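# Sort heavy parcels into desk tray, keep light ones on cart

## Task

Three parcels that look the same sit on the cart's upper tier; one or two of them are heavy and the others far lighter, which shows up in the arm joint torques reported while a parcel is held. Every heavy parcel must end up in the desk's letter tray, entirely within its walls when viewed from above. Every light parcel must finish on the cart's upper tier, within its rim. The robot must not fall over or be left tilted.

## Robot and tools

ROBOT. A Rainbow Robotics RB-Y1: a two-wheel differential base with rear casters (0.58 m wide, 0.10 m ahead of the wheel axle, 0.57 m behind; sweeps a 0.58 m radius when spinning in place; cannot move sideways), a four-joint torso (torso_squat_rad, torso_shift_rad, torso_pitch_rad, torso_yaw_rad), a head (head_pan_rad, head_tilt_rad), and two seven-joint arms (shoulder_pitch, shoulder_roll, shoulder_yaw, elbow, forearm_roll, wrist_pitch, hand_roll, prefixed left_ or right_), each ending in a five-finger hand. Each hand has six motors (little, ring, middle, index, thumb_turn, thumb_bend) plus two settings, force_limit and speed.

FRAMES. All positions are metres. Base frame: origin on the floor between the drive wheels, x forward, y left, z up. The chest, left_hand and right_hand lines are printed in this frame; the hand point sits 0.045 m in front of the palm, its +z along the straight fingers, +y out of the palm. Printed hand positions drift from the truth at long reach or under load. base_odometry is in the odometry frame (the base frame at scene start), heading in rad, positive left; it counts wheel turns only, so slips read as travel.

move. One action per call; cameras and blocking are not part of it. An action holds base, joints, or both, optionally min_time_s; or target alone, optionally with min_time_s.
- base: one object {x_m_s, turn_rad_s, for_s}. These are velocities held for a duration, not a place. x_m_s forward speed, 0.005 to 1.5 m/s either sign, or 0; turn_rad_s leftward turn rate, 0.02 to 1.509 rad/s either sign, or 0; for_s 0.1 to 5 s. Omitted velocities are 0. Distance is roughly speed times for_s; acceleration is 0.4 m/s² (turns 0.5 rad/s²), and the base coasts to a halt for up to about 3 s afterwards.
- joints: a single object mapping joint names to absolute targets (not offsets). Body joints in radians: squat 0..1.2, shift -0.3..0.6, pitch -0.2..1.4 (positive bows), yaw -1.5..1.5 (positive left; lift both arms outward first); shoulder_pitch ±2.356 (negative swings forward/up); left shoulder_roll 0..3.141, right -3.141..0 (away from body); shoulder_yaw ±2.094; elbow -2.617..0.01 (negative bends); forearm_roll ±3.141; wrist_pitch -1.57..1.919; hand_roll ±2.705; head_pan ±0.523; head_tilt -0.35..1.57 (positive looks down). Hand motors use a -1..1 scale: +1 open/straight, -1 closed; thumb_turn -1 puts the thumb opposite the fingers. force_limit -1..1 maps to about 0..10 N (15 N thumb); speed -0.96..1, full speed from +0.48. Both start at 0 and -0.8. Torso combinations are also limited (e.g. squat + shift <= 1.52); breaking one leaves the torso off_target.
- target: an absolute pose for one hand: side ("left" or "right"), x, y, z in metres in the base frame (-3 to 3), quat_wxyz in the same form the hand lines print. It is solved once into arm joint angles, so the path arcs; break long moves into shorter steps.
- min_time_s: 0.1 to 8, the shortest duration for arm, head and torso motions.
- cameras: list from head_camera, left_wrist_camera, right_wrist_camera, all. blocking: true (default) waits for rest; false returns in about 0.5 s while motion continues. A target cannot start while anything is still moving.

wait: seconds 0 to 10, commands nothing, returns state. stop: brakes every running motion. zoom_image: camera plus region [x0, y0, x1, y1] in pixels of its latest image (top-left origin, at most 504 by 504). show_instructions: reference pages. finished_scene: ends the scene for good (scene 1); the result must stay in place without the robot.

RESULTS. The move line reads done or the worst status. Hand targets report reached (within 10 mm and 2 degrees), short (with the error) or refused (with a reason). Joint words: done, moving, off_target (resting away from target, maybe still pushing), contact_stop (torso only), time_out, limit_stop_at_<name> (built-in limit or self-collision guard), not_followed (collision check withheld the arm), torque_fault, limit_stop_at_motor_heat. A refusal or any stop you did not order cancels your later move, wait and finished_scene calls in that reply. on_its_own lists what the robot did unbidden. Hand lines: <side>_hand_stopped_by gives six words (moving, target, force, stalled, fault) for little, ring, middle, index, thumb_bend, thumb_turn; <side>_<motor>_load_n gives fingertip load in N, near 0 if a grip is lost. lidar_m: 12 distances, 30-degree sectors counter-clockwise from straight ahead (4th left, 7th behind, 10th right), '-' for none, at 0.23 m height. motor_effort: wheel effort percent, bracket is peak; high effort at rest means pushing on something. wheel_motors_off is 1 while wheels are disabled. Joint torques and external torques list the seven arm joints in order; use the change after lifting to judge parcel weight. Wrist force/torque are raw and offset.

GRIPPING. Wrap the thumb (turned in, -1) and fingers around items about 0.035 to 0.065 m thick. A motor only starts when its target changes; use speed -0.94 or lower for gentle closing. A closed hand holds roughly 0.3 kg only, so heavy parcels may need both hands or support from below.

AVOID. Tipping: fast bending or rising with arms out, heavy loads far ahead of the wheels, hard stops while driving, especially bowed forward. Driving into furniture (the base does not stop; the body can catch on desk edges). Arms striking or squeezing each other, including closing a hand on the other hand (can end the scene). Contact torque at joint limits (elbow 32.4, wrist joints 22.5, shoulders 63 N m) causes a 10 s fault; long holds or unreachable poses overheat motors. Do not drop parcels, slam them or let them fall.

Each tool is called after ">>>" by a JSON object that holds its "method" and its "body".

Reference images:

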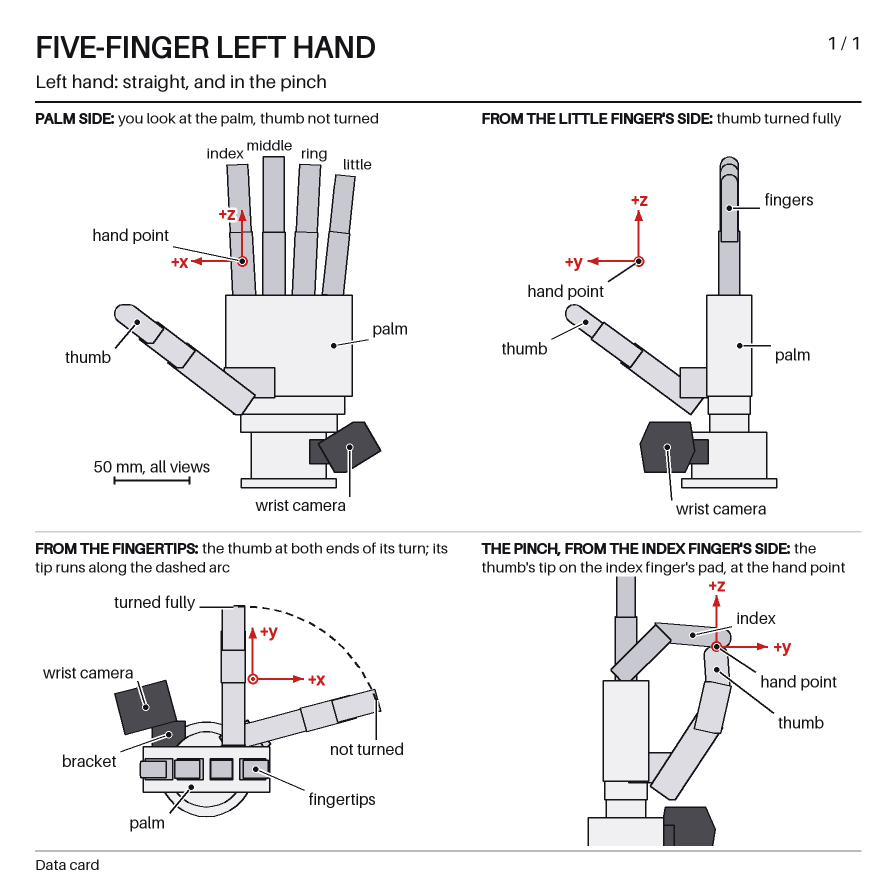

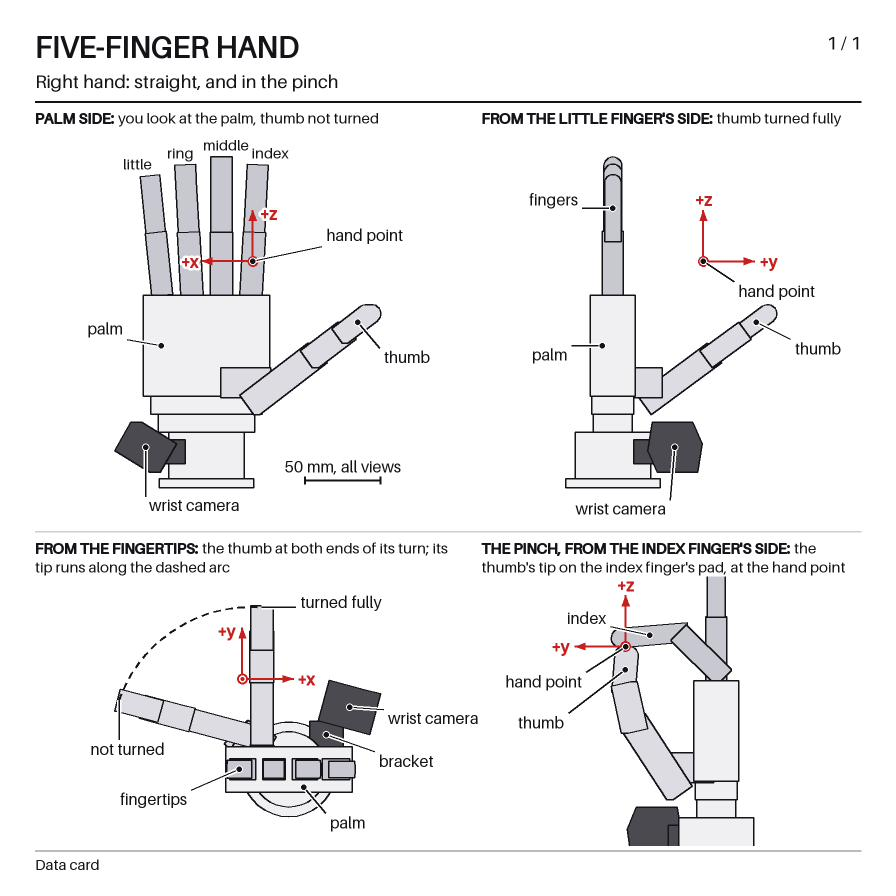

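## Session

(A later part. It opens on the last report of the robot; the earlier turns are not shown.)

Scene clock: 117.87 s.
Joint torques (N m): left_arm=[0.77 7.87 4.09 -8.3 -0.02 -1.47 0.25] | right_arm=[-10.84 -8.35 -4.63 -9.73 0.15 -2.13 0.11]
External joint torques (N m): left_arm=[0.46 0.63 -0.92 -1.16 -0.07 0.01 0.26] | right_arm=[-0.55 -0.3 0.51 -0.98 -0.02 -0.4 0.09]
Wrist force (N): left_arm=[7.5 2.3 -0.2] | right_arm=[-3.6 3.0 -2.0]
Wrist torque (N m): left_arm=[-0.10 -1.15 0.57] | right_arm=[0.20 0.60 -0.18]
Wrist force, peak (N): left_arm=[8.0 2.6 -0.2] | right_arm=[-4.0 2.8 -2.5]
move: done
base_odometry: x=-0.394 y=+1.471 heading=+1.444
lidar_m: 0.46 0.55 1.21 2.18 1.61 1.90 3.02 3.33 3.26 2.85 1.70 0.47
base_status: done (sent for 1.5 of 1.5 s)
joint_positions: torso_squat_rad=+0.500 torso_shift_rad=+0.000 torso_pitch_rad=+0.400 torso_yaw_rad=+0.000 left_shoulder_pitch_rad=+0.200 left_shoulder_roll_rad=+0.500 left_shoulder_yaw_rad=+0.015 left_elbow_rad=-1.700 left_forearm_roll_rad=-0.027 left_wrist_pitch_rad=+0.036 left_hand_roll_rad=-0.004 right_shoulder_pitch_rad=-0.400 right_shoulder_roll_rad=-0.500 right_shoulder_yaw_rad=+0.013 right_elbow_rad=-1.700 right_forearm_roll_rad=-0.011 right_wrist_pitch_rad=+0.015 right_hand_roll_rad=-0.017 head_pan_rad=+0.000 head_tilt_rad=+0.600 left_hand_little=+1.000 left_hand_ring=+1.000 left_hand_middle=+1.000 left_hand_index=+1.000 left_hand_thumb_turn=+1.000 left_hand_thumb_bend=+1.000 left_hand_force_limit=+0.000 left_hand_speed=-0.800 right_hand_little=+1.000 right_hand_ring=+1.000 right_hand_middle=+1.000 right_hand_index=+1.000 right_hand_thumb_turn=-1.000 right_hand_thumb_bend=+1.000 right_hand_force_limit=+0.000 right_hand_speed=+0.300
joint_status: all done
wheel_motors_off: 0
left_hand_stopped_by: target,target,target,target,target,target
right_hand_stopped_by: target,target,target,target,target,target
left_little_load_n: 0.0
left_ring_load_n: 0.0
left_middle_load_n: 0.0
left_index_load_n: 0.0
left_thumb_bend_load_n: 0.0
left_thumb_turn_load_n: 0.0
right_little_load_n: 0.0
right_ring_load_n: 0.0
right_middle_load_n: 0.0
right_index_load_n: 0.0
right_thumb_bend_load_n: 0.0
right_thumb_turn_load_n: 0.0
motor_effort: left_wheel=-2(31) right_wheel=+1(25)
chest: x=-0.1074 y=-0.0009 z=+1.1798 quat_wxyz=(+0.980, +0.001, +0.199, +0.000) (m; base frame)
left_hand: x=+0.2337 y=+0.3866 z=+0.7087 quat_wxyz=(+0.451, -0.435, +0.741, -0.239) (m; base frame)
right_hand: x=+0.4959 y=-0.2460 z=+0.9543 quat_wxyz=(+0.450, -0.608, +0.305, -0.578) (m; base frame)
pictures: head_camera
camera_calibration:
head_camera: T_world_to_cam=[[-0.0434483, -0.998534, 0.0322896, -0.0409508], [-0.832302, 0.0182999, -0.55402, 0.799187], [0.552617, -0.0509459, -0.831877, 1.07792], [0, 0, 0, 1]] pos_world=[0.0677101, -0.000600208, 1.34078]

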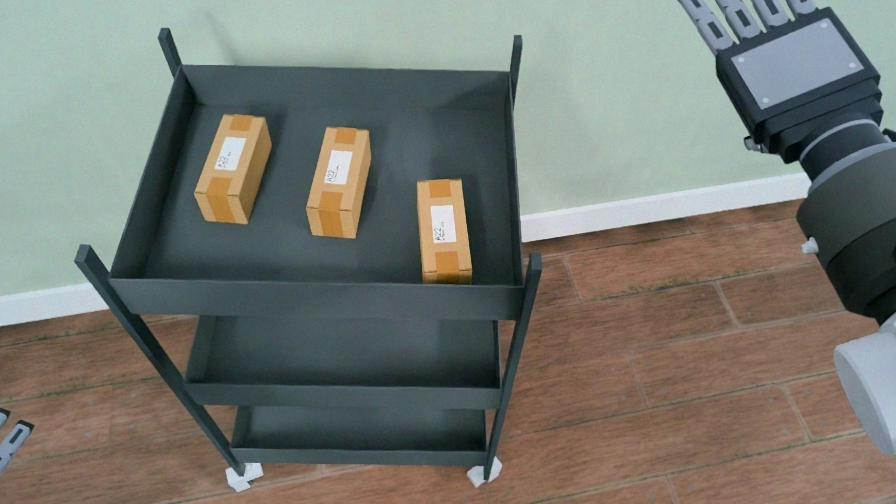

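>>> {"method": "move", "body": {"joints": {"torso_yaw_rad": 0.35, "head_pan_rad": -0.35, "head_tilt_rad": 0.75, "torso_pitch_rad": 0.5}, "base": {"x_m_s": 0.2, "for_s": 0.85}, "cameras": ["head_camera"]}}

>>> {"method": "zoom_image", "body": {"camera": "head_camera", "region": [200, 50, 600, 400]}}

Scene clock: 127.23 s.
Joint torques (N m): left_arm=[2.22 10.01 6.02 -6.94 -0.03 -1.27 0.24] | right_arm=[-10.73 -5.91 -2.71 -10.69 0.19 -2.39 -0.05]
External joint torques (N m): left_arm=[0.04 0.8 -0.39 -1.07 -0.07 -0.03 0.25] | right_arm=[-0.87 -0.64 0.61 -1.33 0.01 -0.53 -0.06]
Wrist force (N): left_arm=[8.0 1.6 0.4] | right_arm=[-2.4 3.3 -1.8]
Wrist torque (N m): left_arm=[-0.15 -1.15 0.64] | right_arm=[0.21 0.50 -0.11]
Wrist force, peak (N): left_arm=[8.2 2.5 0.1] | right_arm=[-3.9 2.9 -2.7]
move: done
base_odometry: x=-0.372 y=+1.643 heading=+1.443
lidar_m: 0.60 0.69 0.42 1.91 1.67 1.96 3.20 3.50 3.33 2.85 1.41 0.29
base_status: done (sent for 0.87 of 0.87 s)
joint_positions: torso_squat_rad=+0.500 torso_shift_rad=+0.000 torso_pitch_rad=+0.500 torso_yaw_rad=+0.350 left_shoulder_pitch_rad=+0.200 left_shoulder_roll_rad=+0.500 left_shoulder_yaw_rad=+0.015 left_elbow_rad=-1.700 left_forearm_roll_rad=-0.027 left_wrist_pitch_rad=+0.036 left_hand_roll_rad=-0.004 right_shoulder_pitch_rad=-0.400 right_shoulder_roll_rad=-0.500 right_shoulder_yaw_rad=+0.013 right_elbow_rad=-1.700 right_forearm_roll_rad=-0.011 right_wrist_pitch_rad=+0.015 right_hand_roll_rad=-0.017 head_pan_rad=-0.350 head_tilt_rad=+0.750 left_hand_little=+1.000 left_hand_ring=+1.000 left_hand_middle=+1.000 left_hand_index=+1.000 left_hand_thumb_turn=+1.000 left_hand_thumb_bend=+1.000 left_hand_force_limit=+0.000 left_hand_speed=-0.800 right_hand_little=+1.000 right_hand_ring=+1.000 right_hand_middle=+1.000 right_hand_index=+1.000 right_hand_thumb_turn=-1.000 right_hand_thumb_bend=+1.000 right_hand_force_limit=+0.000 right_hand_speed=+0.300
joint_status: all done
wheel_motors_off: 0
left_hand_stopped_by: target,target,target,target,target,target
right_hand_stopped_by: target,target,target,target,target,target
left_little_load_n: 0.0
left_ring_load_n: 0.0
left_middle_load_n: 0.0
left_index_load_n: 0.0
left_thumb_bend_load_n: 0.0
left_thumb_turn_load_n: 0.0
right_little_load_n: 0.0
right_ring_load_n: 0.0
right_middle_load_n: 0.0
right_index_load_n: 0.0
right_thumb_bend_load_n: 0.0
right_thumb_turn_load_n: 0.0
motor_effort: left_wheel=-1(15) right_wheel=+1(22)
chest: x=-0.0795 y=-0.0009 z=+1.1663 quat_wxyz=(+0.954, +0.044, +0.244, +0.169) (m; base frame)
left_hand: x=+0.0698 y=+0.5339 z=+0.7418 quat_wxyz=(+0.478, -0.522, +0.701, -0.087) (m; base frame)
right_hand: x=+0.5378 y=-0.0104 z=+0.8603 quat_wxyz=(+0.565, -0.640, +0.271, -0.445) (m; base frame)
pictures: head_camera
camera_calibration:
head_camera: T_world_to_cam=[[-0.0337643, -0.998549, 0.0419468, -0.043931], [-0.943456, 0.0179965, -0.331008, 0.529214], [0.329773, -0.0507512, -0.942695, 1.18992], [0, 0, 0, 1]] pos_world=[0.105404, 0.00699858, 1.29875]

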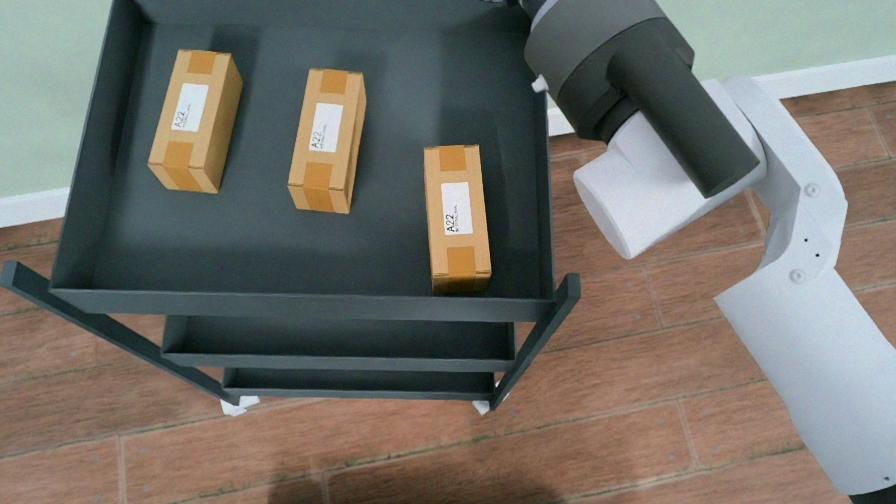

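Scaled by 1.260.

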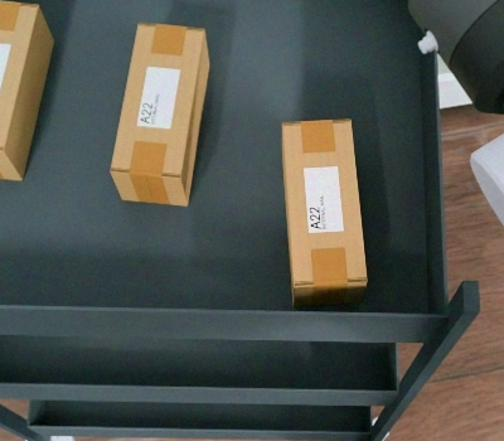

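>>> {"method": "move", "body": {"target": {"side": "right", "x": 0.42, "y": 0.084, "z": 0.82, "quat_wxyz": [0.4606, -0.8849, 0.0619, -0.0322]}, "min_time_s": 2, "cameras": ["head_camera", "right_wrist_camera"]}}

Scene clock: 149.20 s.
Joint torques (N m): left_arm=[2.4 10.03 5.97 -6.77 -0.19 -1.2 0.17] | right_arm=[-22 -9.25 -8.62 -3.98 -0.06 -1.39 0.15]
External joint torques (N m): left_arm=[0.23 0.81 -0.44 -0.89 -0.23 0.03 0.18] | right_arm=[-4.09 -1.39 0.8 -0.05 0.46 -0.3 0.15]
Wrist force (N): left_arm=[7.8 1.8 0.6] | right_arm=[-0.9 2.9 1.8]
Wrist torque (N m): left_arm=[-0.13 -1.13 0.63] | right_arm=[0.02 0.28 0.05]
Wrist force, peak (N): left_arm=[8.4 1.8 0.2] | right_arm=[-3.1 3.8 -1.3]
move: done
base_odometry: x=-0.372 y=+1.643 heading=+1.443
lidar_m: 0.61 0.68 0.42 1.91 1.67 1.93 3.18 3.50 3.33 2.85 1.39 0.28
base_status: not commanded
joint_positions: torso_squat_rad=+0.500 torso_shift_rad=+0.000 torso_pitch_rad=+0.500 torso_yaw_rad=+0.350 left_shoulder_pitch_rad=+0.200 left_shoulder_roll_rad=+0.500 left_shoulder_yaw_rad=+0.015 left_elbow_rad=-1.700 left_forearm_roll_rad=-0.027 left_wrist_pitch_rad=+0.036 left_hand_roll_rad=-0.004 right_shoulder_pitch_rad=-1.207 right_shoulder_roll_rad=-1.083 right_shoulder_yaw_rad=+0.908 right_elbow_rad=-1.427 right_forearm_roll_rad=-1.771 right_wrist_pitch_rad=+0.644 right_hand_roll_rad=+0.832 head_pan_rad=-0.350 head_tilt_rad=+0.750 left_hand_little=+1.000 left_hand_ring=+1.000 left_hand_middle=+1.000 left_hand_index=+1.000 left_hand_thumb_turn=+1.000 left_hand_thumb_bend=+1.000 left_hand_force_limit=+0.000 left_hand_speed=-0.800 right_hand_little=+1.000 right_hand_ring=+1.000 right_hand_middle=+1.000 right_hand_index=+1.000 right_hand_thumb_turn=-1.000 right_hand_thumb_bend=+1.000 right_hand_force_limit=+0.000 right_hand_speed=+0.300
joint_status: all done
wheel_motors_off: 0
left_hand_stopped_by: target,target,target,target,target,target
right_hand_stopped_by: target,target,target,target,target,target
left_little_load_n: 0.0
left_ring_load_n: 0.0
left_middle_load_n: 0.0
left_index_load_n: 0.0
left_thumb_bend_load_n: 0.0
left_thumb_turn_load_n: 0.0
right_little_load_n: 0.0
right_ring_load_n: 0.0
right_middle_load_n: 0.0
right_index_load_n: -0.5
right_thumb_bend_load_n: 0.0
right_thumb_turn_load_n: 0.0
motor_effort: left_wheel=-1(3) right_wheel=+1(3)
chest: x=-0.0795 y=-0.0009 z=+1.1663 quat_wxyz=(+0.954, +0.044, +0.244, +0.169) (m; base frame)
left_hand: x=+0.0698 y=+0.5338 z=+0.7418 quat_wxyz=(+0.478, -0.522, +0.701, -0.087) (m; base frame)
right_hand: x=+0.4193 y=+0.0843 z=+0.8202 quat_wxyz=(+0.460, -0.885, +0.063, -0.035) (m; base frame)
right_hand_status: reached (checked arc, planned for 2.0 s): 1 mm and 0.3 deg off.
pictures: head_camera, right_wrist_camera
camera_calibration:
head_camera: T_world_to_cam=[[-0.0337643, -0.998549, 0.0419468, -0.043931], [-0.943456, 0.0179965, -0.331008, 0.529214], [0.329773, -0.0507512, -0.942695, 1.18992], [0, 0, 0, 1]] pos_world=[0.105404, 0.00699858, 1.29875]
right_wrist_camera: T_world_to_cam=[[0.209842, -0.605933, -0.767341, 0.587188], [-0.90957, -0.408883, 0.0741388, 0.359184], [-0.358676, 0.682393, -0.636939, 0.729803], [0, 0, 0, 1]] pos_world=[0.465249, 0.00464831, 0.888784]

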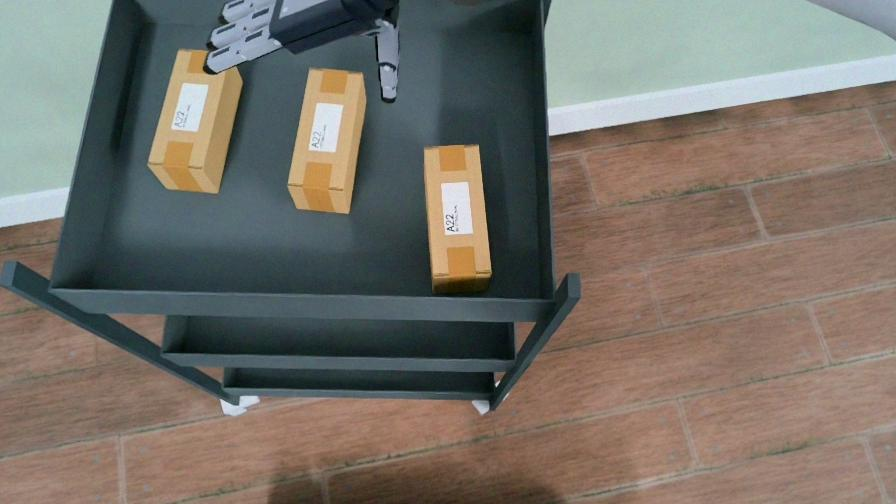

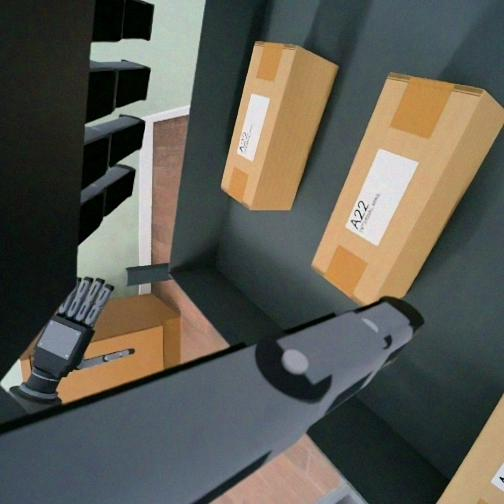

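>>> {"method": "zoom_image", "body": {"camera": "head_camera", "region": [180, 0, 430, 220]}}

Scaled by 2.016.

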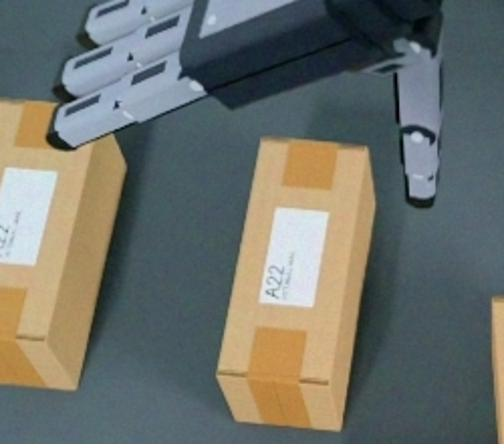

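>>> {"method": "move", "body": {"joints": {"right_hand_index": 0.5, "right_hand_middle": 0.5, "right_hand_ring": 0.5, "right_hand_little": 0.5}, "cameras": []}}

>>> {"method": "move", "body": {"target": {"side": "right", "x": 0.4285, "y": 0.0995, "z": 0.74, "quat_wxyz": [0.4606, -0.8849, 0.0619, -0.0322]}, "min_time_s": 1.5, "cameras": ["head_camera", "right_wrist_camera"]}}

>>> {"method": "zoom_image", "body": {"camera": "head_camera", "region": [180, 0, 430, 220]}}

Scene clock: 167.73 s.
Joint torques (N m): left_arm=[2.13 9.91 5.95 -6.95 -0.1 -1.28 0.21] | right_arm=[-21.63 -9.41 -8.5 -4.33 -0.5 -1.37 -0.08]
External joint torques (N m): left_arm=[-0.04 0.69 -0.46 -1.07 -0.15 -0.04 0.22] | right_arm=[-3.73 -1.55 0.91 -0.41 0.01 -0.29 -0.09]
Wrist force (N): left_arm=[7.9 1.7 0.5] | right_arm=[-1.6 2.5 1.9]
Wrist torque (N m): left_arm=[-0.16 -1.14 0.61] | right_arm=[0.02 0.37 0.00]
Wrist force, peak (N): left_arm=[8.3 1.7 0.1] | right_arm=[-1.2 3.2 2.1]
move: done
base_odometry: x=-0.372 y=+1.643 heading=+1.443
lidar_m: 0.60 0.67 0.43 1.90 1.69 1.93 3.18 3.49 3.33 2.86 1.41 0.28
base_status: not commanded
joint_positions: torso_squat_rad=+0.500 torso_shift_rad=+0.000 torso_pitch_rad=+0.500 torso_yaw_rad=+0.350 left_shoulder_pitch_rad=+0.200 left_shoulder_roll_rad=+0.500 left_shoulder_yaw_rad=+0.015 left_elbow_rad=-1.700 left_forearm_roll_rad=-0.027 left_wrist_pitch_rad=+0.036 left_hand_roll_rad=-0.004 right_shoulder_pitch_rad=-1.207 right_shoulder_roll_rad=-1.083 right_shoulder_yaw_rad=+0.908 right_elbow_rad=-1.427 right_forearm_roll_rad=-1.771 right_wrist_pitch_rad=+0.644 right_hand_roll_rad=+0.832 head_pan_rad=-0.350 head_tilt_rad=+0.750 left_hand_little=+1.000 left_hand_ring=+1.000 left_hand_middle=+1.000 left_hand_index=+1.000 left_hand_thumb_turn=+1.000 left_hand_thumb_bend=+1.000 left_hand_force_limit=+0.000 left_hand_speed=-0.800 right_hand_little=+0.500 right_hand_ring=+0.500 right_hand_middle=+0.500 right_hand_index=+0.500 right_hand_thumb_turn=-1.000 right_hand_thumb_bend=+1.000 right_hand_force_limit=+0.000 right_hand_speed=+0.300
joint_status: all done
wheel_motors_off: 0
left_hand_stopped_by: target,target,target,target,target,target
right_hand_stopped_by: target,target,target,target,target,target
left_little_load_n: 0.0
left_ring_load_n: 0.0
left_middle_load_n: 0.0
left_index_load_n: 0.0
left_thumb_bend_load_n: 0.0
left_thumb_turn_load_n: 0.0
right_little_load_n: 0.0
right_ring_load_n: -0.5
right_middle_load_n: 0.0
right_index_load_n: 0.0
right_thumb_bend_load_n: 0.0
right_thumb_turn_load_n: 0.0
motor_effort: left_wheel=-2(3) right_wheel=+1(2)
chest: x=-0.0795 y=-0.0009 z=+1.1663 quat_wxyz=(+0.954, +0.044, +0.244, +0.169) (m; base frame)
left_hand: x=+0.0698 y=+0.5338 z=+0.7418 quat_wxyz=(+0.478, -0.522, +0.701, -0.087) (m; base frame)
right_hand: x=+0.4193 y=+0.0843 z=+0.8202 quat_wxyz=(+0.460, -0.885, +0.063, -0.035) (m; base frame)
pictures: none
No camera images: "cameras" was empty.

Scene clock: 169.57 s.
Joint torques (N m): left_arm=[2.18 9.72 6.05 -6.95 0.09 -1.25 0.19] | right_arm=[-19.03 -6.23 -7.99 -4.79 -0.69 -0.61 -0.07]
External joint torques (N m): left_arm=[0 0.5 -0.36 -1.07 0.04 -0.02 0.2] | right_arm=[-0.26 0.44 -0.68 -0.06 0.06 -0.02 -0.07]
Wrist force (N): left_arm=[7.7 1.9 -0.1] | right_arm=[-1.2 2.6 2.1]
Wrist torque (N m): left_arm=[-0.09 -1.12 0.60] | right_arm=[-0.02 0.32 0.02]
Wrist force, peak (N): left_arm=[8.4 1.6 0.2] | right_arm=[-0.9 3.2 2.0]
move: done
base_odometry: x=-0.372 y=+1.643 heading=+1.443
lidar_m: 0.60 0.69 0.43 1.90 1.68 1.95 3.20 3.50 3.34 2.86 1.40 0.29
base_status: not commanded
joint_positions: torso_squat_rad=+0.500 torso_shift_rad=+0.000 torso_pitch_rad=+0.500 torso_yaw_rad=+0.350 left_shoulder_pitch_rad=+0.200 left_shoulder_roll_rad=+0.500 left_shoulder_yaw_rad=+0.015 left_elbow_rad=-1.700 left_forearm_roll_rad=-0.027 left_wrist_pitch_rad=+0.036 left_hand_roll_rad=-0.004 right_shoulder_pitch_rad=-1.162 right_shoulder_roll_rad=-0.847 right_shoulder_yaw_rad=+0.872 right_elbow_rad=-1.049 right_forearm_roll_rad=-1.898 right_wrist_pitch_rad=+0.657 right_hand_roll_rad=+1.204 head_pan_rad=-0.350 head_tilt_rad=+0.750 left_hand_little=+1.000 left_hand_ring=+1.000 left_hand_middle=+1.000 left_hand_index=+1.000 left_hand_thumb_turn=+1.000 left_hand_thumb_bend=+1.000 left_hand_force_limit=+0.000 left_hand_speed=-0.800 right_hand_little=+0.500 right_hand_ring=+0.500 right_hand_middle=+0.500 right_hand_index=+0.500 right_hand_thumb_turn=-1.000 right_hand_thumb_bend=+1.000 right_hand_force_limit=+0.000 right_hand_speed=+0.300
joint_status: all done
wheel_motors_off: 0
left_hand_stopped_by: target,target,target,target,target,target
right_hand_stopped_by: target,target,target,target,target,target
left_little_load_n: 0.0
left_ring_load_n: 0.0
left_middle_load_n: 0.0
left_index_load_n: 0.0
left_thumb_bend_load_n: 0.0
left_thumb_turn_load_n: -0.5
right_little_load_n: 0.0
right_ring_load_n: 0.0
right_middle_load_n: 0.0
right_index_load_n: 0.0
right_thumb_bend_load_n: 0.0
right_thumb_turn_load_n: 0.0
motor_effort: left_wheel=-2(3) right_wheel=+0(2)
chest: x=-0.0795 y=-0.0009 z=+1.1663 quat_wxyz=(+0.954, +0.044, +0.244, +0.169) (m; base frame)
left_hand: x=+0.0698 y=+0.5338 z=+0.7418 quat_wxyz=(+0.478, -0.522, +0.701, -0.087) (m; base frame)
right_hand: x=+0.4283 y=+0.0995 z=+0.7400 quat_wxyz=(+0.460, -0.885, +0.062, -0.033) (m; base frame)
right_hand_status: reached (checked arc, planned for 1.5 s): 0 mm and 0.1 deg off.
pictures: head_camera, right_wrist_camera
camera_calibration:
head_camera: T_world_to_cam=[[-0.0337643, -0.998549, 0.0419468, -0.043931], [-0.943456, 0.0179965, -0.331008, 0.529214], [0.329773, -0.0507512, -0.942695, 1.18992], [0, 0, 0, 1]] pos_world=[0.105404, 0.00699858, 1.29875]
right_wrist_camera: T_world_to_cam=[[0.21068, -0.604716, -0.768071, 0.532957], [-0.907628, -0.412826, 0.0760647, 0.377554], [-0.363077, 0.681097, -0.635831, 0.67275], [0, 0, 0, 1]] pos_world=[0.474655, 0.0199433, 0.808386]

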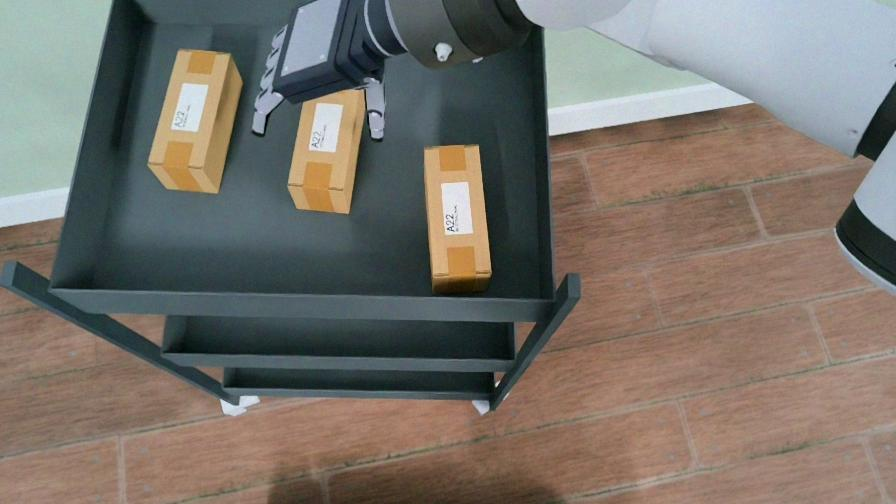

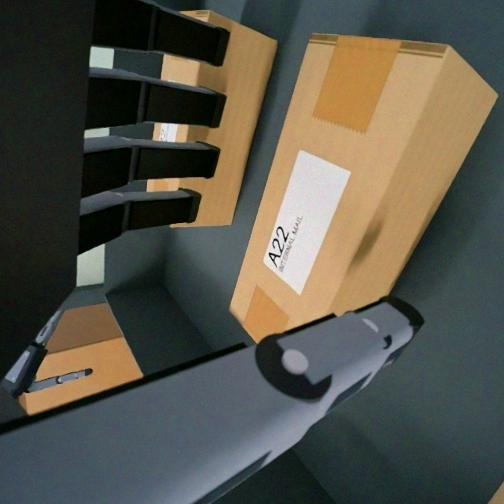

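Scaled by 2.016.

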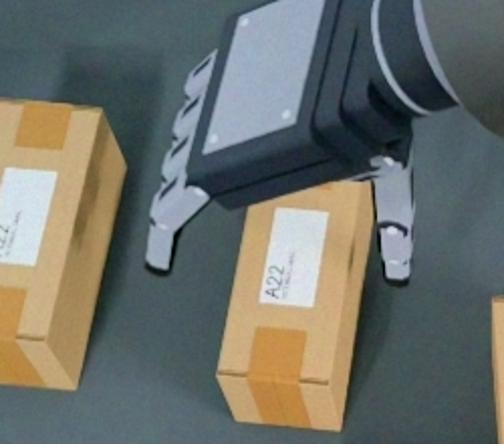

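>>> {"method": "move", "body": {"target": {"side": "right", "x": 0.436, "y": 0.0945, "z": 0.69, "quat_wxyz": [0.4606, -0.8849, 0.0619, -0.0322]}, "min_time_s": 1.5, "cameras": ["head_camera", "right_wrist_camera"]}}

>>> {"method": "zoom_image", "body": {"camera": "head_camera", "region": [180, 0, 430, 220]}}

Scene clock: 177.00 s.
Joint torques (N m): left_arm=[2.32 10.01 5.78 -6.92 -0.12 -1.28 0.2] | right_arm=[-22.22 -5.36 -5.92 -4.79 -0.99 0.19 0.18]
External joint torques (N m): left_arm=[0.14 0.79 -0.62 -1.04 -0.16 -0.05 0.22] | right_arm=[-2.98 0.43 -1.05 0.08 -0.04 0.24 0.18]
Wrist force (N): left_arm=[8.0 1.6 0.6] | right_arm=[-0.9 3.1 1.3]
Wrist torque (N m): left_arm=[-0.19 -1.14 0.65] | right_arm=[0.11 0.32 0.04]
Wrist force, peak (N): left_arm=[8.6 1.7 0.0] | right_arm=[1.8 -3.6 -2.9]
move: done
base_odometry: x=-0.372 y=+1.643 heading=+1.443
lidar_m: 0.60 0.69 0.42 1.91 1.68 1.94 3.19 3.50 3.31 2.85 1.40 0.29
base_status: not commanded
joint_positions: torso_squat_rad=+0.500 torso_shift_rad=+0.000 torso_pitch_rad=+0.500 torso_yaw_rad=+0.350 left_shoulder_pitch_rad=+0.200 left_shoulder_roll_rad=+0.500 left_shoulder_yaw_rad=+0.015 left_elbow_rad=-1.700 left_forearm_roll_rad=-0.027 left_wrist_pitch_rad=+0.036 left_hand_roll_rad=-0.004 right_shoulder_pitch_rad=-1.178 right_shoulder_roll_rad=-0.666 right_shoulder_yaw_rad=+0.781 right_elbow_rad=-0.658 right_forearm_roll_rad=-2.021 right_wrist_pitch_rad=+0.751 right_hand_roll_rad=+1.559 head_pan_rad=-0.350 head_tilt_rad=+0.750 left_hand_little=+1.000 left_hand_ring=+1.000 left_hand_middle=+1.000 left_hand_index=+1.000 left_hand_thumb_turn=+1.000 left_hand_thumb_bend=+1.000 left_hand_force_limit=+0.000 left_hand_speed=-0.800 right_hand_little=+0.500 right_hand_ring=+0.500 right_hand_middle=+0.500 right_hand_index=+0.500 right_hand_thumb_turn=-1.000 right_hand_thumb_bend=+1.000 right_hand_force_limit=+0.000 right_hand_speed=+0.300
joint_status: all done
wheel_motors_off: 0
left_hand_stopped_by: target,target,target,target,target,target
right_hand_stopped_by: target,target,target,target,target,target
left_little_load_n: 0.0
left_ring_load_n: 0.0
left_middle_load_n: 0.0
left_index_load_n: 0.0
left_thumb_bend_load_n: 0.0
left_thumb_turn_load_n: 0.0
right_little_load_n: 0.0
right_ring_load_n: 0.0
right_middle_load_n: 0.0
right_index_load_n: 0.0
right_thumb_bend_load_n: 0.0
right_thumb_turn_load_n: 0.0
motor_effort: left_wheel=-2(3) right_wheel=+2(2)
chest: x=-0.0796 y=-0.0009 z=+1.1663 quat_wxyz=(+0.954, +0.044, +0.244, +0.169) (m; base frame)
left_hand: x=+0.0698 y=+0.5338 z=+0.7418 quat_wxyz=(+0.478, -0.522, +0.701, -0.087) (m; base frame)
right_hand: x=+0.4355 y=+0.0943 z=+0.6898 quat_wxyz=(+0.460, -0.885, +0.062, -0.033) (m; base frame)
right_hand_status: reached (checked arc, planned for 1.5 s): 1 mm and 0.1 deg off.
pictures: head_camera, right_wrist_camera
camera_calibration:
head_camera: T_world_to_cam=[[-0.0337643, -0.998549, 0.0419468, -0.043931], [-0.943456, 0.0179965, -0.331008, 0.529214], [0.329773, -0.0507512, -0.942695, 1.18992], [0, 0, 0, 1]] pos_world=[0.105404, 0.00699858, 1.29875]
right_wrist_camera: T_world_to_cam=[[0.210341, -0.605275, -0.767723, 0.489724], [-0.908022, -0.411969, 0.0760177, 0.385966], [-0.362289, 0.681119, -0.636257, 0.646992], [0, 0, 0, 1]] pos_world=[0.481854, 0.0147453, 0.758286]

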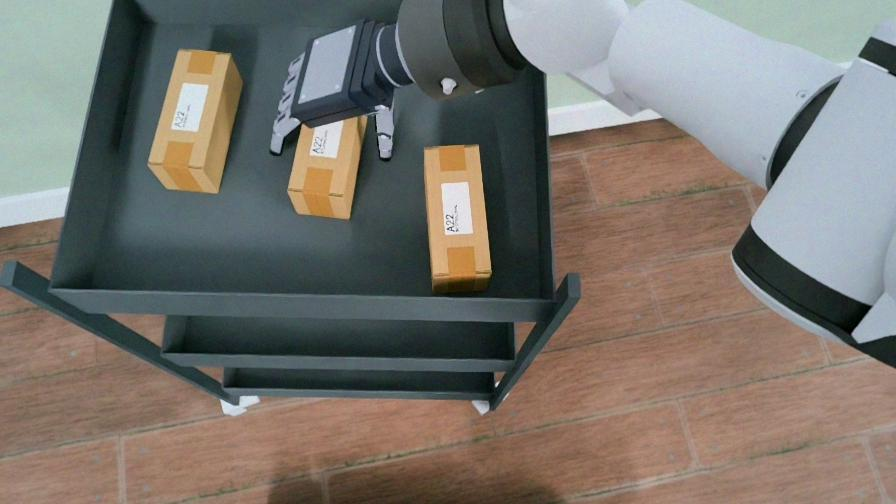

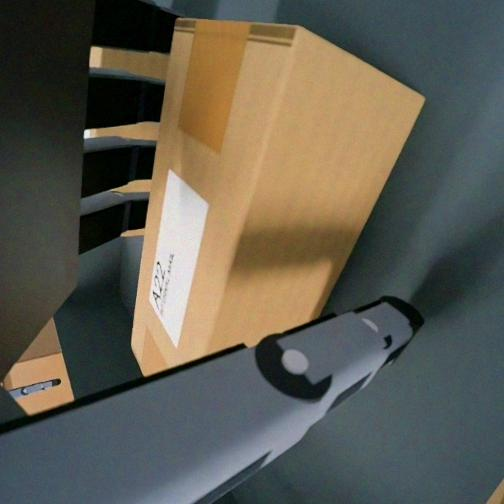

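Scaled by 2.016.

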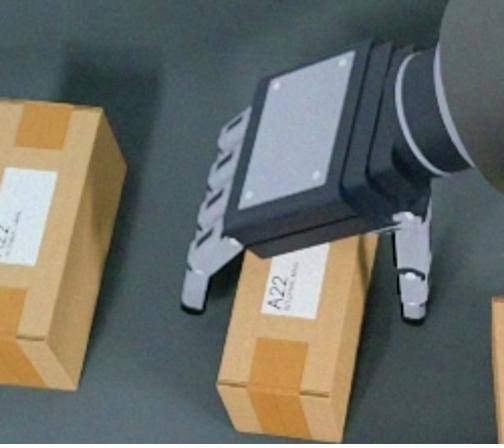

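>>> {"method": "move", "body": {"target": {"side": "right", "x": 0.436, "y": 0.0945, "z": 0.679, "quat_wxyz": [0.4606, -0.8849, 0.0619, -0.0322]}, "min_time_s": 0.8, "cameras": []}}

>>> {"method": "move", "body": {"joints": {"right_hand_thumb_bend": 0.55, "right_hand_speed": -0.6}, "cameras": ["head_camera"]}}

>>> {"method": "move", "body": {"joints": {"right_hand_index": -0.2, "right_hand_middle": -0.2, "right_hand_ring": -0.2, "right_hand_little": -0.2, "right_hand_speed": -0.94, "right_hand_force_limit": -0.2}, "cameras": ["head_camera", "right_wrist_camera"]}}

>>> {"method": "zoom_image", "body": {"camera": "head_camera", "region": [180, 0, 430, 220]}}

Scene clock: 187.63 s.
Joint torques (N m): left_arm=[2.04 10.04 5.92 -6.78 -0.14 -1.16 0.11] | right_arm=[-12.07 -1.29 -1.25 -1.6 0.78 -1.81 0.99]
External joint torques (N m): left_arm=[-0.11 0.82 -0.49 -0.89 -0.19 0.07 0.13] | right_arm=[7.41 4.16 2.87 3.21 1.77 -1.9 0.98]
Wrist force (N): left_arm=[8.2 1.5 0.2] | right_arm=[-5.3 -16.5 -25.6]
Wrist torque (N m): left_arm=[-0.17 -1.20 0.65] | right_arm=[-1.87 0.78 -0.06]
Wrist force, peak (N): left_arm=[8.4 1.6 0.3] | right_arm=[-6.2 -22.4 -30.3]
move: done
base_odometry: x=-0.372 y=+1.643 heading=+1.443
lidar_m: 0.60 0.69 0.41 1.92 1.66 1.95 3.18 3.50 3.32 2.86 1.41 0.29
base_status: not commanded
joint_positions: torso_squat_rad=+0.500 torso_shift_rad=+0.000 torso_pitch_rad=+0.499 torso_yaw_rad=+0.350 left_shoulder_pitch_rad=+0.200 left_shoulder_roll_rad=+0.500 left_shoulder_yaw_rad=+0.015 left_elbow_rad=-1.700 left_forearm_roll_rad=-0.027 left_wrist_pitch_rad=+0.036 left_hand_roll_rad=-0.004 right_shoulder_pitch_rad=-1.201 right_shoulder_roll_rad=-0.613 right_shoulder_yaw_rad=+0.752 right_elbow_rad=-0.534 right_forearm_roll_rad=-2.047 right_wrist_pitch_rad=+0.781 right_hand_roll_rad=+1.654 head_pan_rad=-0.350 head_tilt_rad=+0.750 left_hand_little=+1.000 left_hand_ring=+1.000 left_hand_middle=+1.000 left_hand_index=+1.000 left_hand_thumb_turn=+1.000 left_hand_thumb_bend=+1.000 left_hand_force_limit=+0.000 left_hand_speed=-0.800 right_hand_little=+0.500 right_hand_ring=+0.500 right_hand_middle=+0.500 right_hand_index=+0.500 right_hand_thumb_turn=-1.000 right_hand_thumb_bend=+1.001 right_hand_force_limit=+0.000 right_hand_speed=+0.300
joint_status: all done
wheel_motors_off: 0
left_hand_stopped_by: target,target,target,target,target,target
right_hand_stopped_by: target,target,target,target,target,target
left_little_load_n: 0.0
left_ring_load_n: 0.0
left_middle_load_n: 0.0
left_index_load_n: 0.0
left_thumb_bend_load_n: 0.0
left_thumb_turn_load_n: 0.0
right_little_load_n: 0.0
right_ring_load_n: 0.0
right_middle_load_n: 0.0
right_index_load_n: 0.0
right_thumb_bend_load_n: 2.0
right_thumb_turn_load_n: 4.0
motor_effort: left_wheel=-1(3) right_wheel=+3(3)
chest: x=-0.0802 y=-0.0009 z=+1.1665 quat_wxyz=(+0.954, +0.044, +0.243, +0.169) (m; base frame)
left_hand: x=+0.0698 y=+0.5338 z=+0.7421 quat_wxyz=(+0.478, -0.522, +0.701, -0.088) (m; base frame)
right_hand: x=+0.4369 y=+0.0949 z=+0.6815 quat_wxyz=(+0.461, -0.885, +0.062, -0.035) (m; base frame)
right_hand_status: reached (checked arc, planned for 0.8 s): 3 mm and 0.4 deg off.
pictures: none
No camera images: "cameras" was empty.

Scene clock: 188.73 s.
Joint torques (N m): left_arm=[2.16 9.89 5.84 -6.66 0.07 -1.29 0.2] | right_arm=[-11.88 -1.58 -0.38 -1.6 0.59 -1.67 1.12]
External joint torques (N m): left_arm=[0.02 0.68 -0.56 -0.77 0.03 -0.05 0.21] | right_arm=[7.59 3.87 3.73 3.22 1.59 -1.76 1.11]
Wrist force (N): left_arm=[8.0 1.5 0.1] | right_arm=[-5.3 -17.0 -26.6]
Wrist torque (N m): left_arm=[-0.18 -1.16 0.64] | right_arm=[-2.04 0.71 0.00]
Wrist force, peak (N): left_arm=[8.3 2.0 0.3] | right_arm=[-5.3 -18.0 -28.2]
move: off_target
base_odometry: x=-0.372 y=+1.643 heading=+1.443
lidar_m: 0.60 0.68 0.43 1.91 1.68 1.94 3.18 3.49 3.32 2.85 1.39 0.28
base_status: not commanded
joint_positions: torso_squat_rad=+0.500 torso_shift_rad=+0.000 torso_pitch_rad=+0.499 torso_yaw_rad=+0.350 left_shoulder_pitch_rad=+0.200 left_shoulder_roll_rad=+0.500 left_shoulder_yaw_rad=+0.015 left_elbow_rad=-1.700 left_forearm_roll_rad=-0.027 left_wrist_pitch_rad=+0.036 left_hand_roll_rad=-0.004 right_shoulder_pitch_rad=-1.201 right_shoulder_roll_rad=-0.613 right_shoulder_yaw_rad=+0.752 right_elbow_rad=-0.534 right_forearm_roll_rad=-2.047 right_wrist_pitch_rad=+0.781 right_hand_roll_rad=+1.654 head_pan_rad=-0.350 head_tilt_rad=+0.750 left_hand_little=+1.000 left_hand_ring=+1.000 left_hand_middle=+1.000 left_hand_index=+1.000 left_hand_thumb_turn=+1.000 left_hand_thumb_bend=+1.000 left_hand_force_limit=+0.000 left_hand_speed=-0.800 right_hand_little=+0.500 right_hand_ring=+0.500 right_hand_middle=+0.500 right_hand_index=+0.500 right_hand_thumb_turn=-1.000 right_hand_thumb_bend=+0.989 right_hand_force_limit=+0.000 right_hand_speed=-0.600
joint_status: right_hand_thumb_bend off_target (ended at +0.989, target +0.550); the others done
wheel_motors_off: 0
left_hand_stopped_by: target,target,target,target,target,target
right_hand_stopped_by: target,target,target,target,force,target
left_little_load_n: 0.0
left_ring_load_n: 0.0
left_middle_load_n: 0.0
left_index_load_n: 0.0
left_thumb_bend_load_n: 0.0
left_thumb_turn_load_n: 0.0
right_little_load_n: 0.0
right_ring_load_n: 0.0
right_middle_load_n: 0.0
right_index_load_n: 0.0
right_thumb_bend_load_n: 6.5
right_thumb_turn_load_n: 4.0
motor_effort: left_wheel=-3(3) right_wheel=+2(3)
chest: x=-0.0802 y=-0.0009 z=+1.1665 quat_wxyz=(+0.954, +0.044, +0.243, +0.169) (m; base frame)
left_hand: x=+0.0699 y=+0.5338 z=+0.7421 quat_wxyz=(+0.478, -0.522, +0.701, -0.088) (m; base frame)
right_hand: x=+0.4369 y=+0.0949 z=+0.6815 quat_wxyz=(+0.461, -0.885, +0.062, -0.035) (m; base frame)
pictures: head_camera
camera_calibration:
head_camera: T_world_to_cam=[[-0.0340766, -0.998535, 0.0420224, -0.0440394], [-0.943018, 0.0181999, -0.332243, 0.530145], [0.330992, -0.0509496, -0.942257, 1.18986], [0, 0, 0, 1]] pos_world=[0.104601, 0.00699966, 1.29914]

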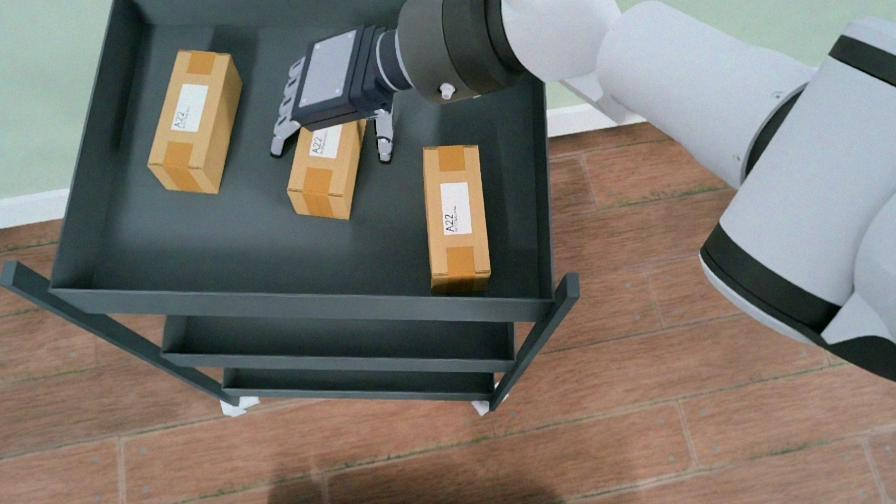

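Scene clock: 193.10 s.
Joint torques (N m): left_arm=[2.05 10.05 6.04 -6.97 -0.15 -1.09 0.19] | right_arm=[-12.31 -1.28 -0.68 -1.54 1.12 -1.78 0.79]
External joint torques (N m): left_arm=[-0.09 0.84 -0.37 -1.08 -0.2 0.15 0.2] | right_arm=[7.16 4.18 3.43 3.29 2.12 -1.87 0.78]
Wrist force (N): left_arm=[8.2 1.5 0.4] | right_arm=[-4.1 -17.2 -20.0]
Wrist torque (N m): left_arm=[-0.21 -1.18 0.64] | right_arm=[-1.17 0.60 -0.28]
Wrist force, peak (N): left_arm=[8.5 1.6 0.0] | right_arm=[-5.1 -18.6 -28.3]
move: off_target
base_odometry: x=-0.372 y=+1.643 heading=+1.443
lidar_m: 0.60 0.69 0.43 1.90 1.69 1.94 3.21 3.49 3.33 2.84 1.39 0.28
base_status: not commanded
joint_positions: torso_squat_rad=+0.500 torso_shift_rad=+0.000 torso_pitch_rad=+0.499 torso_yaw_rad=+0.350 left_shoulder_pitch_rad=+0.200 left_shoulder_roll_rad=+0.500 left_shoulder_yaw_rad=+0.015 left_elbow_rad=-1.700 left_forearm_roll_rad=-0.027 left_wrist_pitch_rad=+0.036 left_hand_roll_rad=-0.004 right_shoulder_pitch_rad=-1.201 right_shoulder_roll_rad=-0.613 right_shoulder_yaw_rad=+0.752 right_elbow_rad=-0.534 right_forearm_roll_rad=-2.048 right_wrist_pitch_rad=+0.781 right_hand_roll_rad=+1.654 head_pan_rad=-0.350 head_tilt_rad=+0.750 left_hand_little=+1.000 left_hand_ring=+1.000 left_hand_middle=+1.000 left_hand_index=+1.000 left_hand_thumb_turn=+1.000 left_hand_thumb_bend=+1.000 left_hand_force_limit=+0.000 left_hand_speed=-0.800 right_hand_little=-0.176 right_hand_ring=-0.108 right_hand_middle=+0.361 right_hand_index=-0.102 right_hand_thumb_turn=-1.000 right_hand_thumb_bend=+0.989 right_hand_force_limit=-0.200 right_hand_speed=-0.940
joint_status: right_hand_little off_target (ended at -0.176, target -0.200); right_hand_ring off_target (ended at -0.108, target -0.200); right_hand_middle off_target (ended at +0.361, target -0.200); right_hand_index off_target (ended at -0.102, target -0.200); the others done
wheel_motors_off: 0
left_hand_stopped_by: target,target,target,target,target,target
right_hand_stopped_by: force,force,force,force,force,target
left_little_load_n: 0.0
left_ring_load_n: 0.0
left_middle_load_n: 0.0
left_index_load_n: 0.0
left_thumb_bend_load_n: 0.0
left_thumb_turn_load_n: 0.0
right_little_load_n: 5.5
right_ring_load_n: 3.5
right_middle_load_n: 2.5
right_index_load_n: 3.5
right_thumb_bend_load_n: 7.0
right_thumb_turn_load_n: 4.0
motor_effort: left_wheel=-2(4) right_wheel=+3(4)
chest: x=-0.0802 y=-0.0009 z=+1.1665 quat_wxyz=(+0.954, +0.044, +0.243, +0.169) (m; base frame)
left_hand: x=+0.0699 y=+0.5338 z=+0.7421 quat_wxyz=(+0.478, -0.522, +0.701, -0.088) (m; base frame)
right_hand: x=+0.4369 y=+0.0949 z=+0.6815 quat_wxyz=(+0.461, -0.885, +0.062, -0.035) (m; base frame)
pictures: head_camera, right_wrist_camera
camera_calibration:
head_camera: T_world_to_cam=[[-0.0340766, -0.998535, 0.0420224, -0.0440394], [-0.943018, 0.0181999, -0.332243, 0.530145], [0.330992, -0.0509496, -0.942257, 1.18986], [0, 0, 0, 1]] pos_world=[0.104601, 0.00699966, 1.29914]
right_wrist_camera: T_world_to_cam=[[0.213005, -0.604123, -0.767896, 0.482207], [-0.908913, -0.410875, 0.0711239, 0.391743], [-0.358477, 0.682801, -0.636613, 0.640197], [0, 0, 0, 1]] pos_world=[0.482844, 0.0151423, 0.749981]

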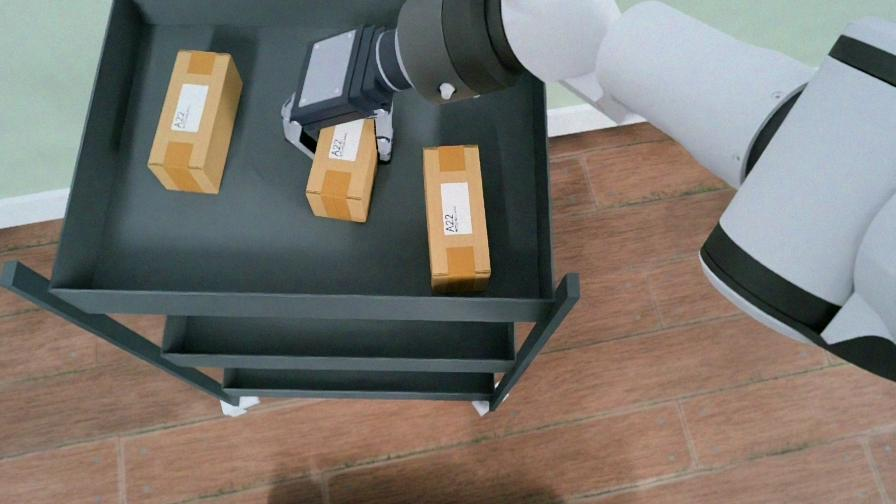

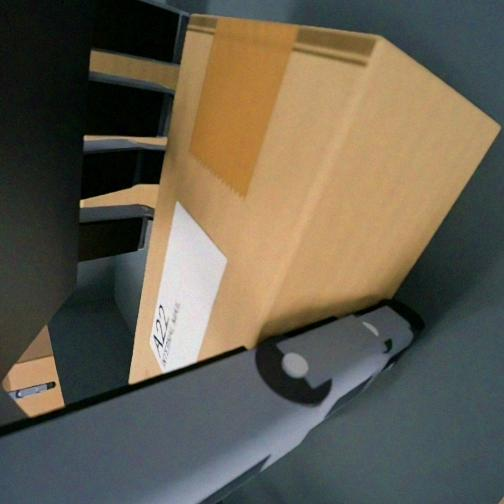

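Scaled by 2.016.

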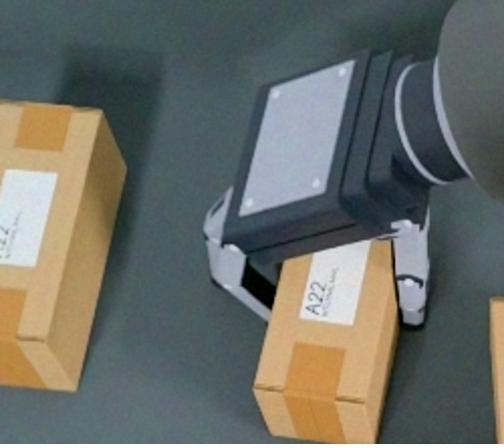

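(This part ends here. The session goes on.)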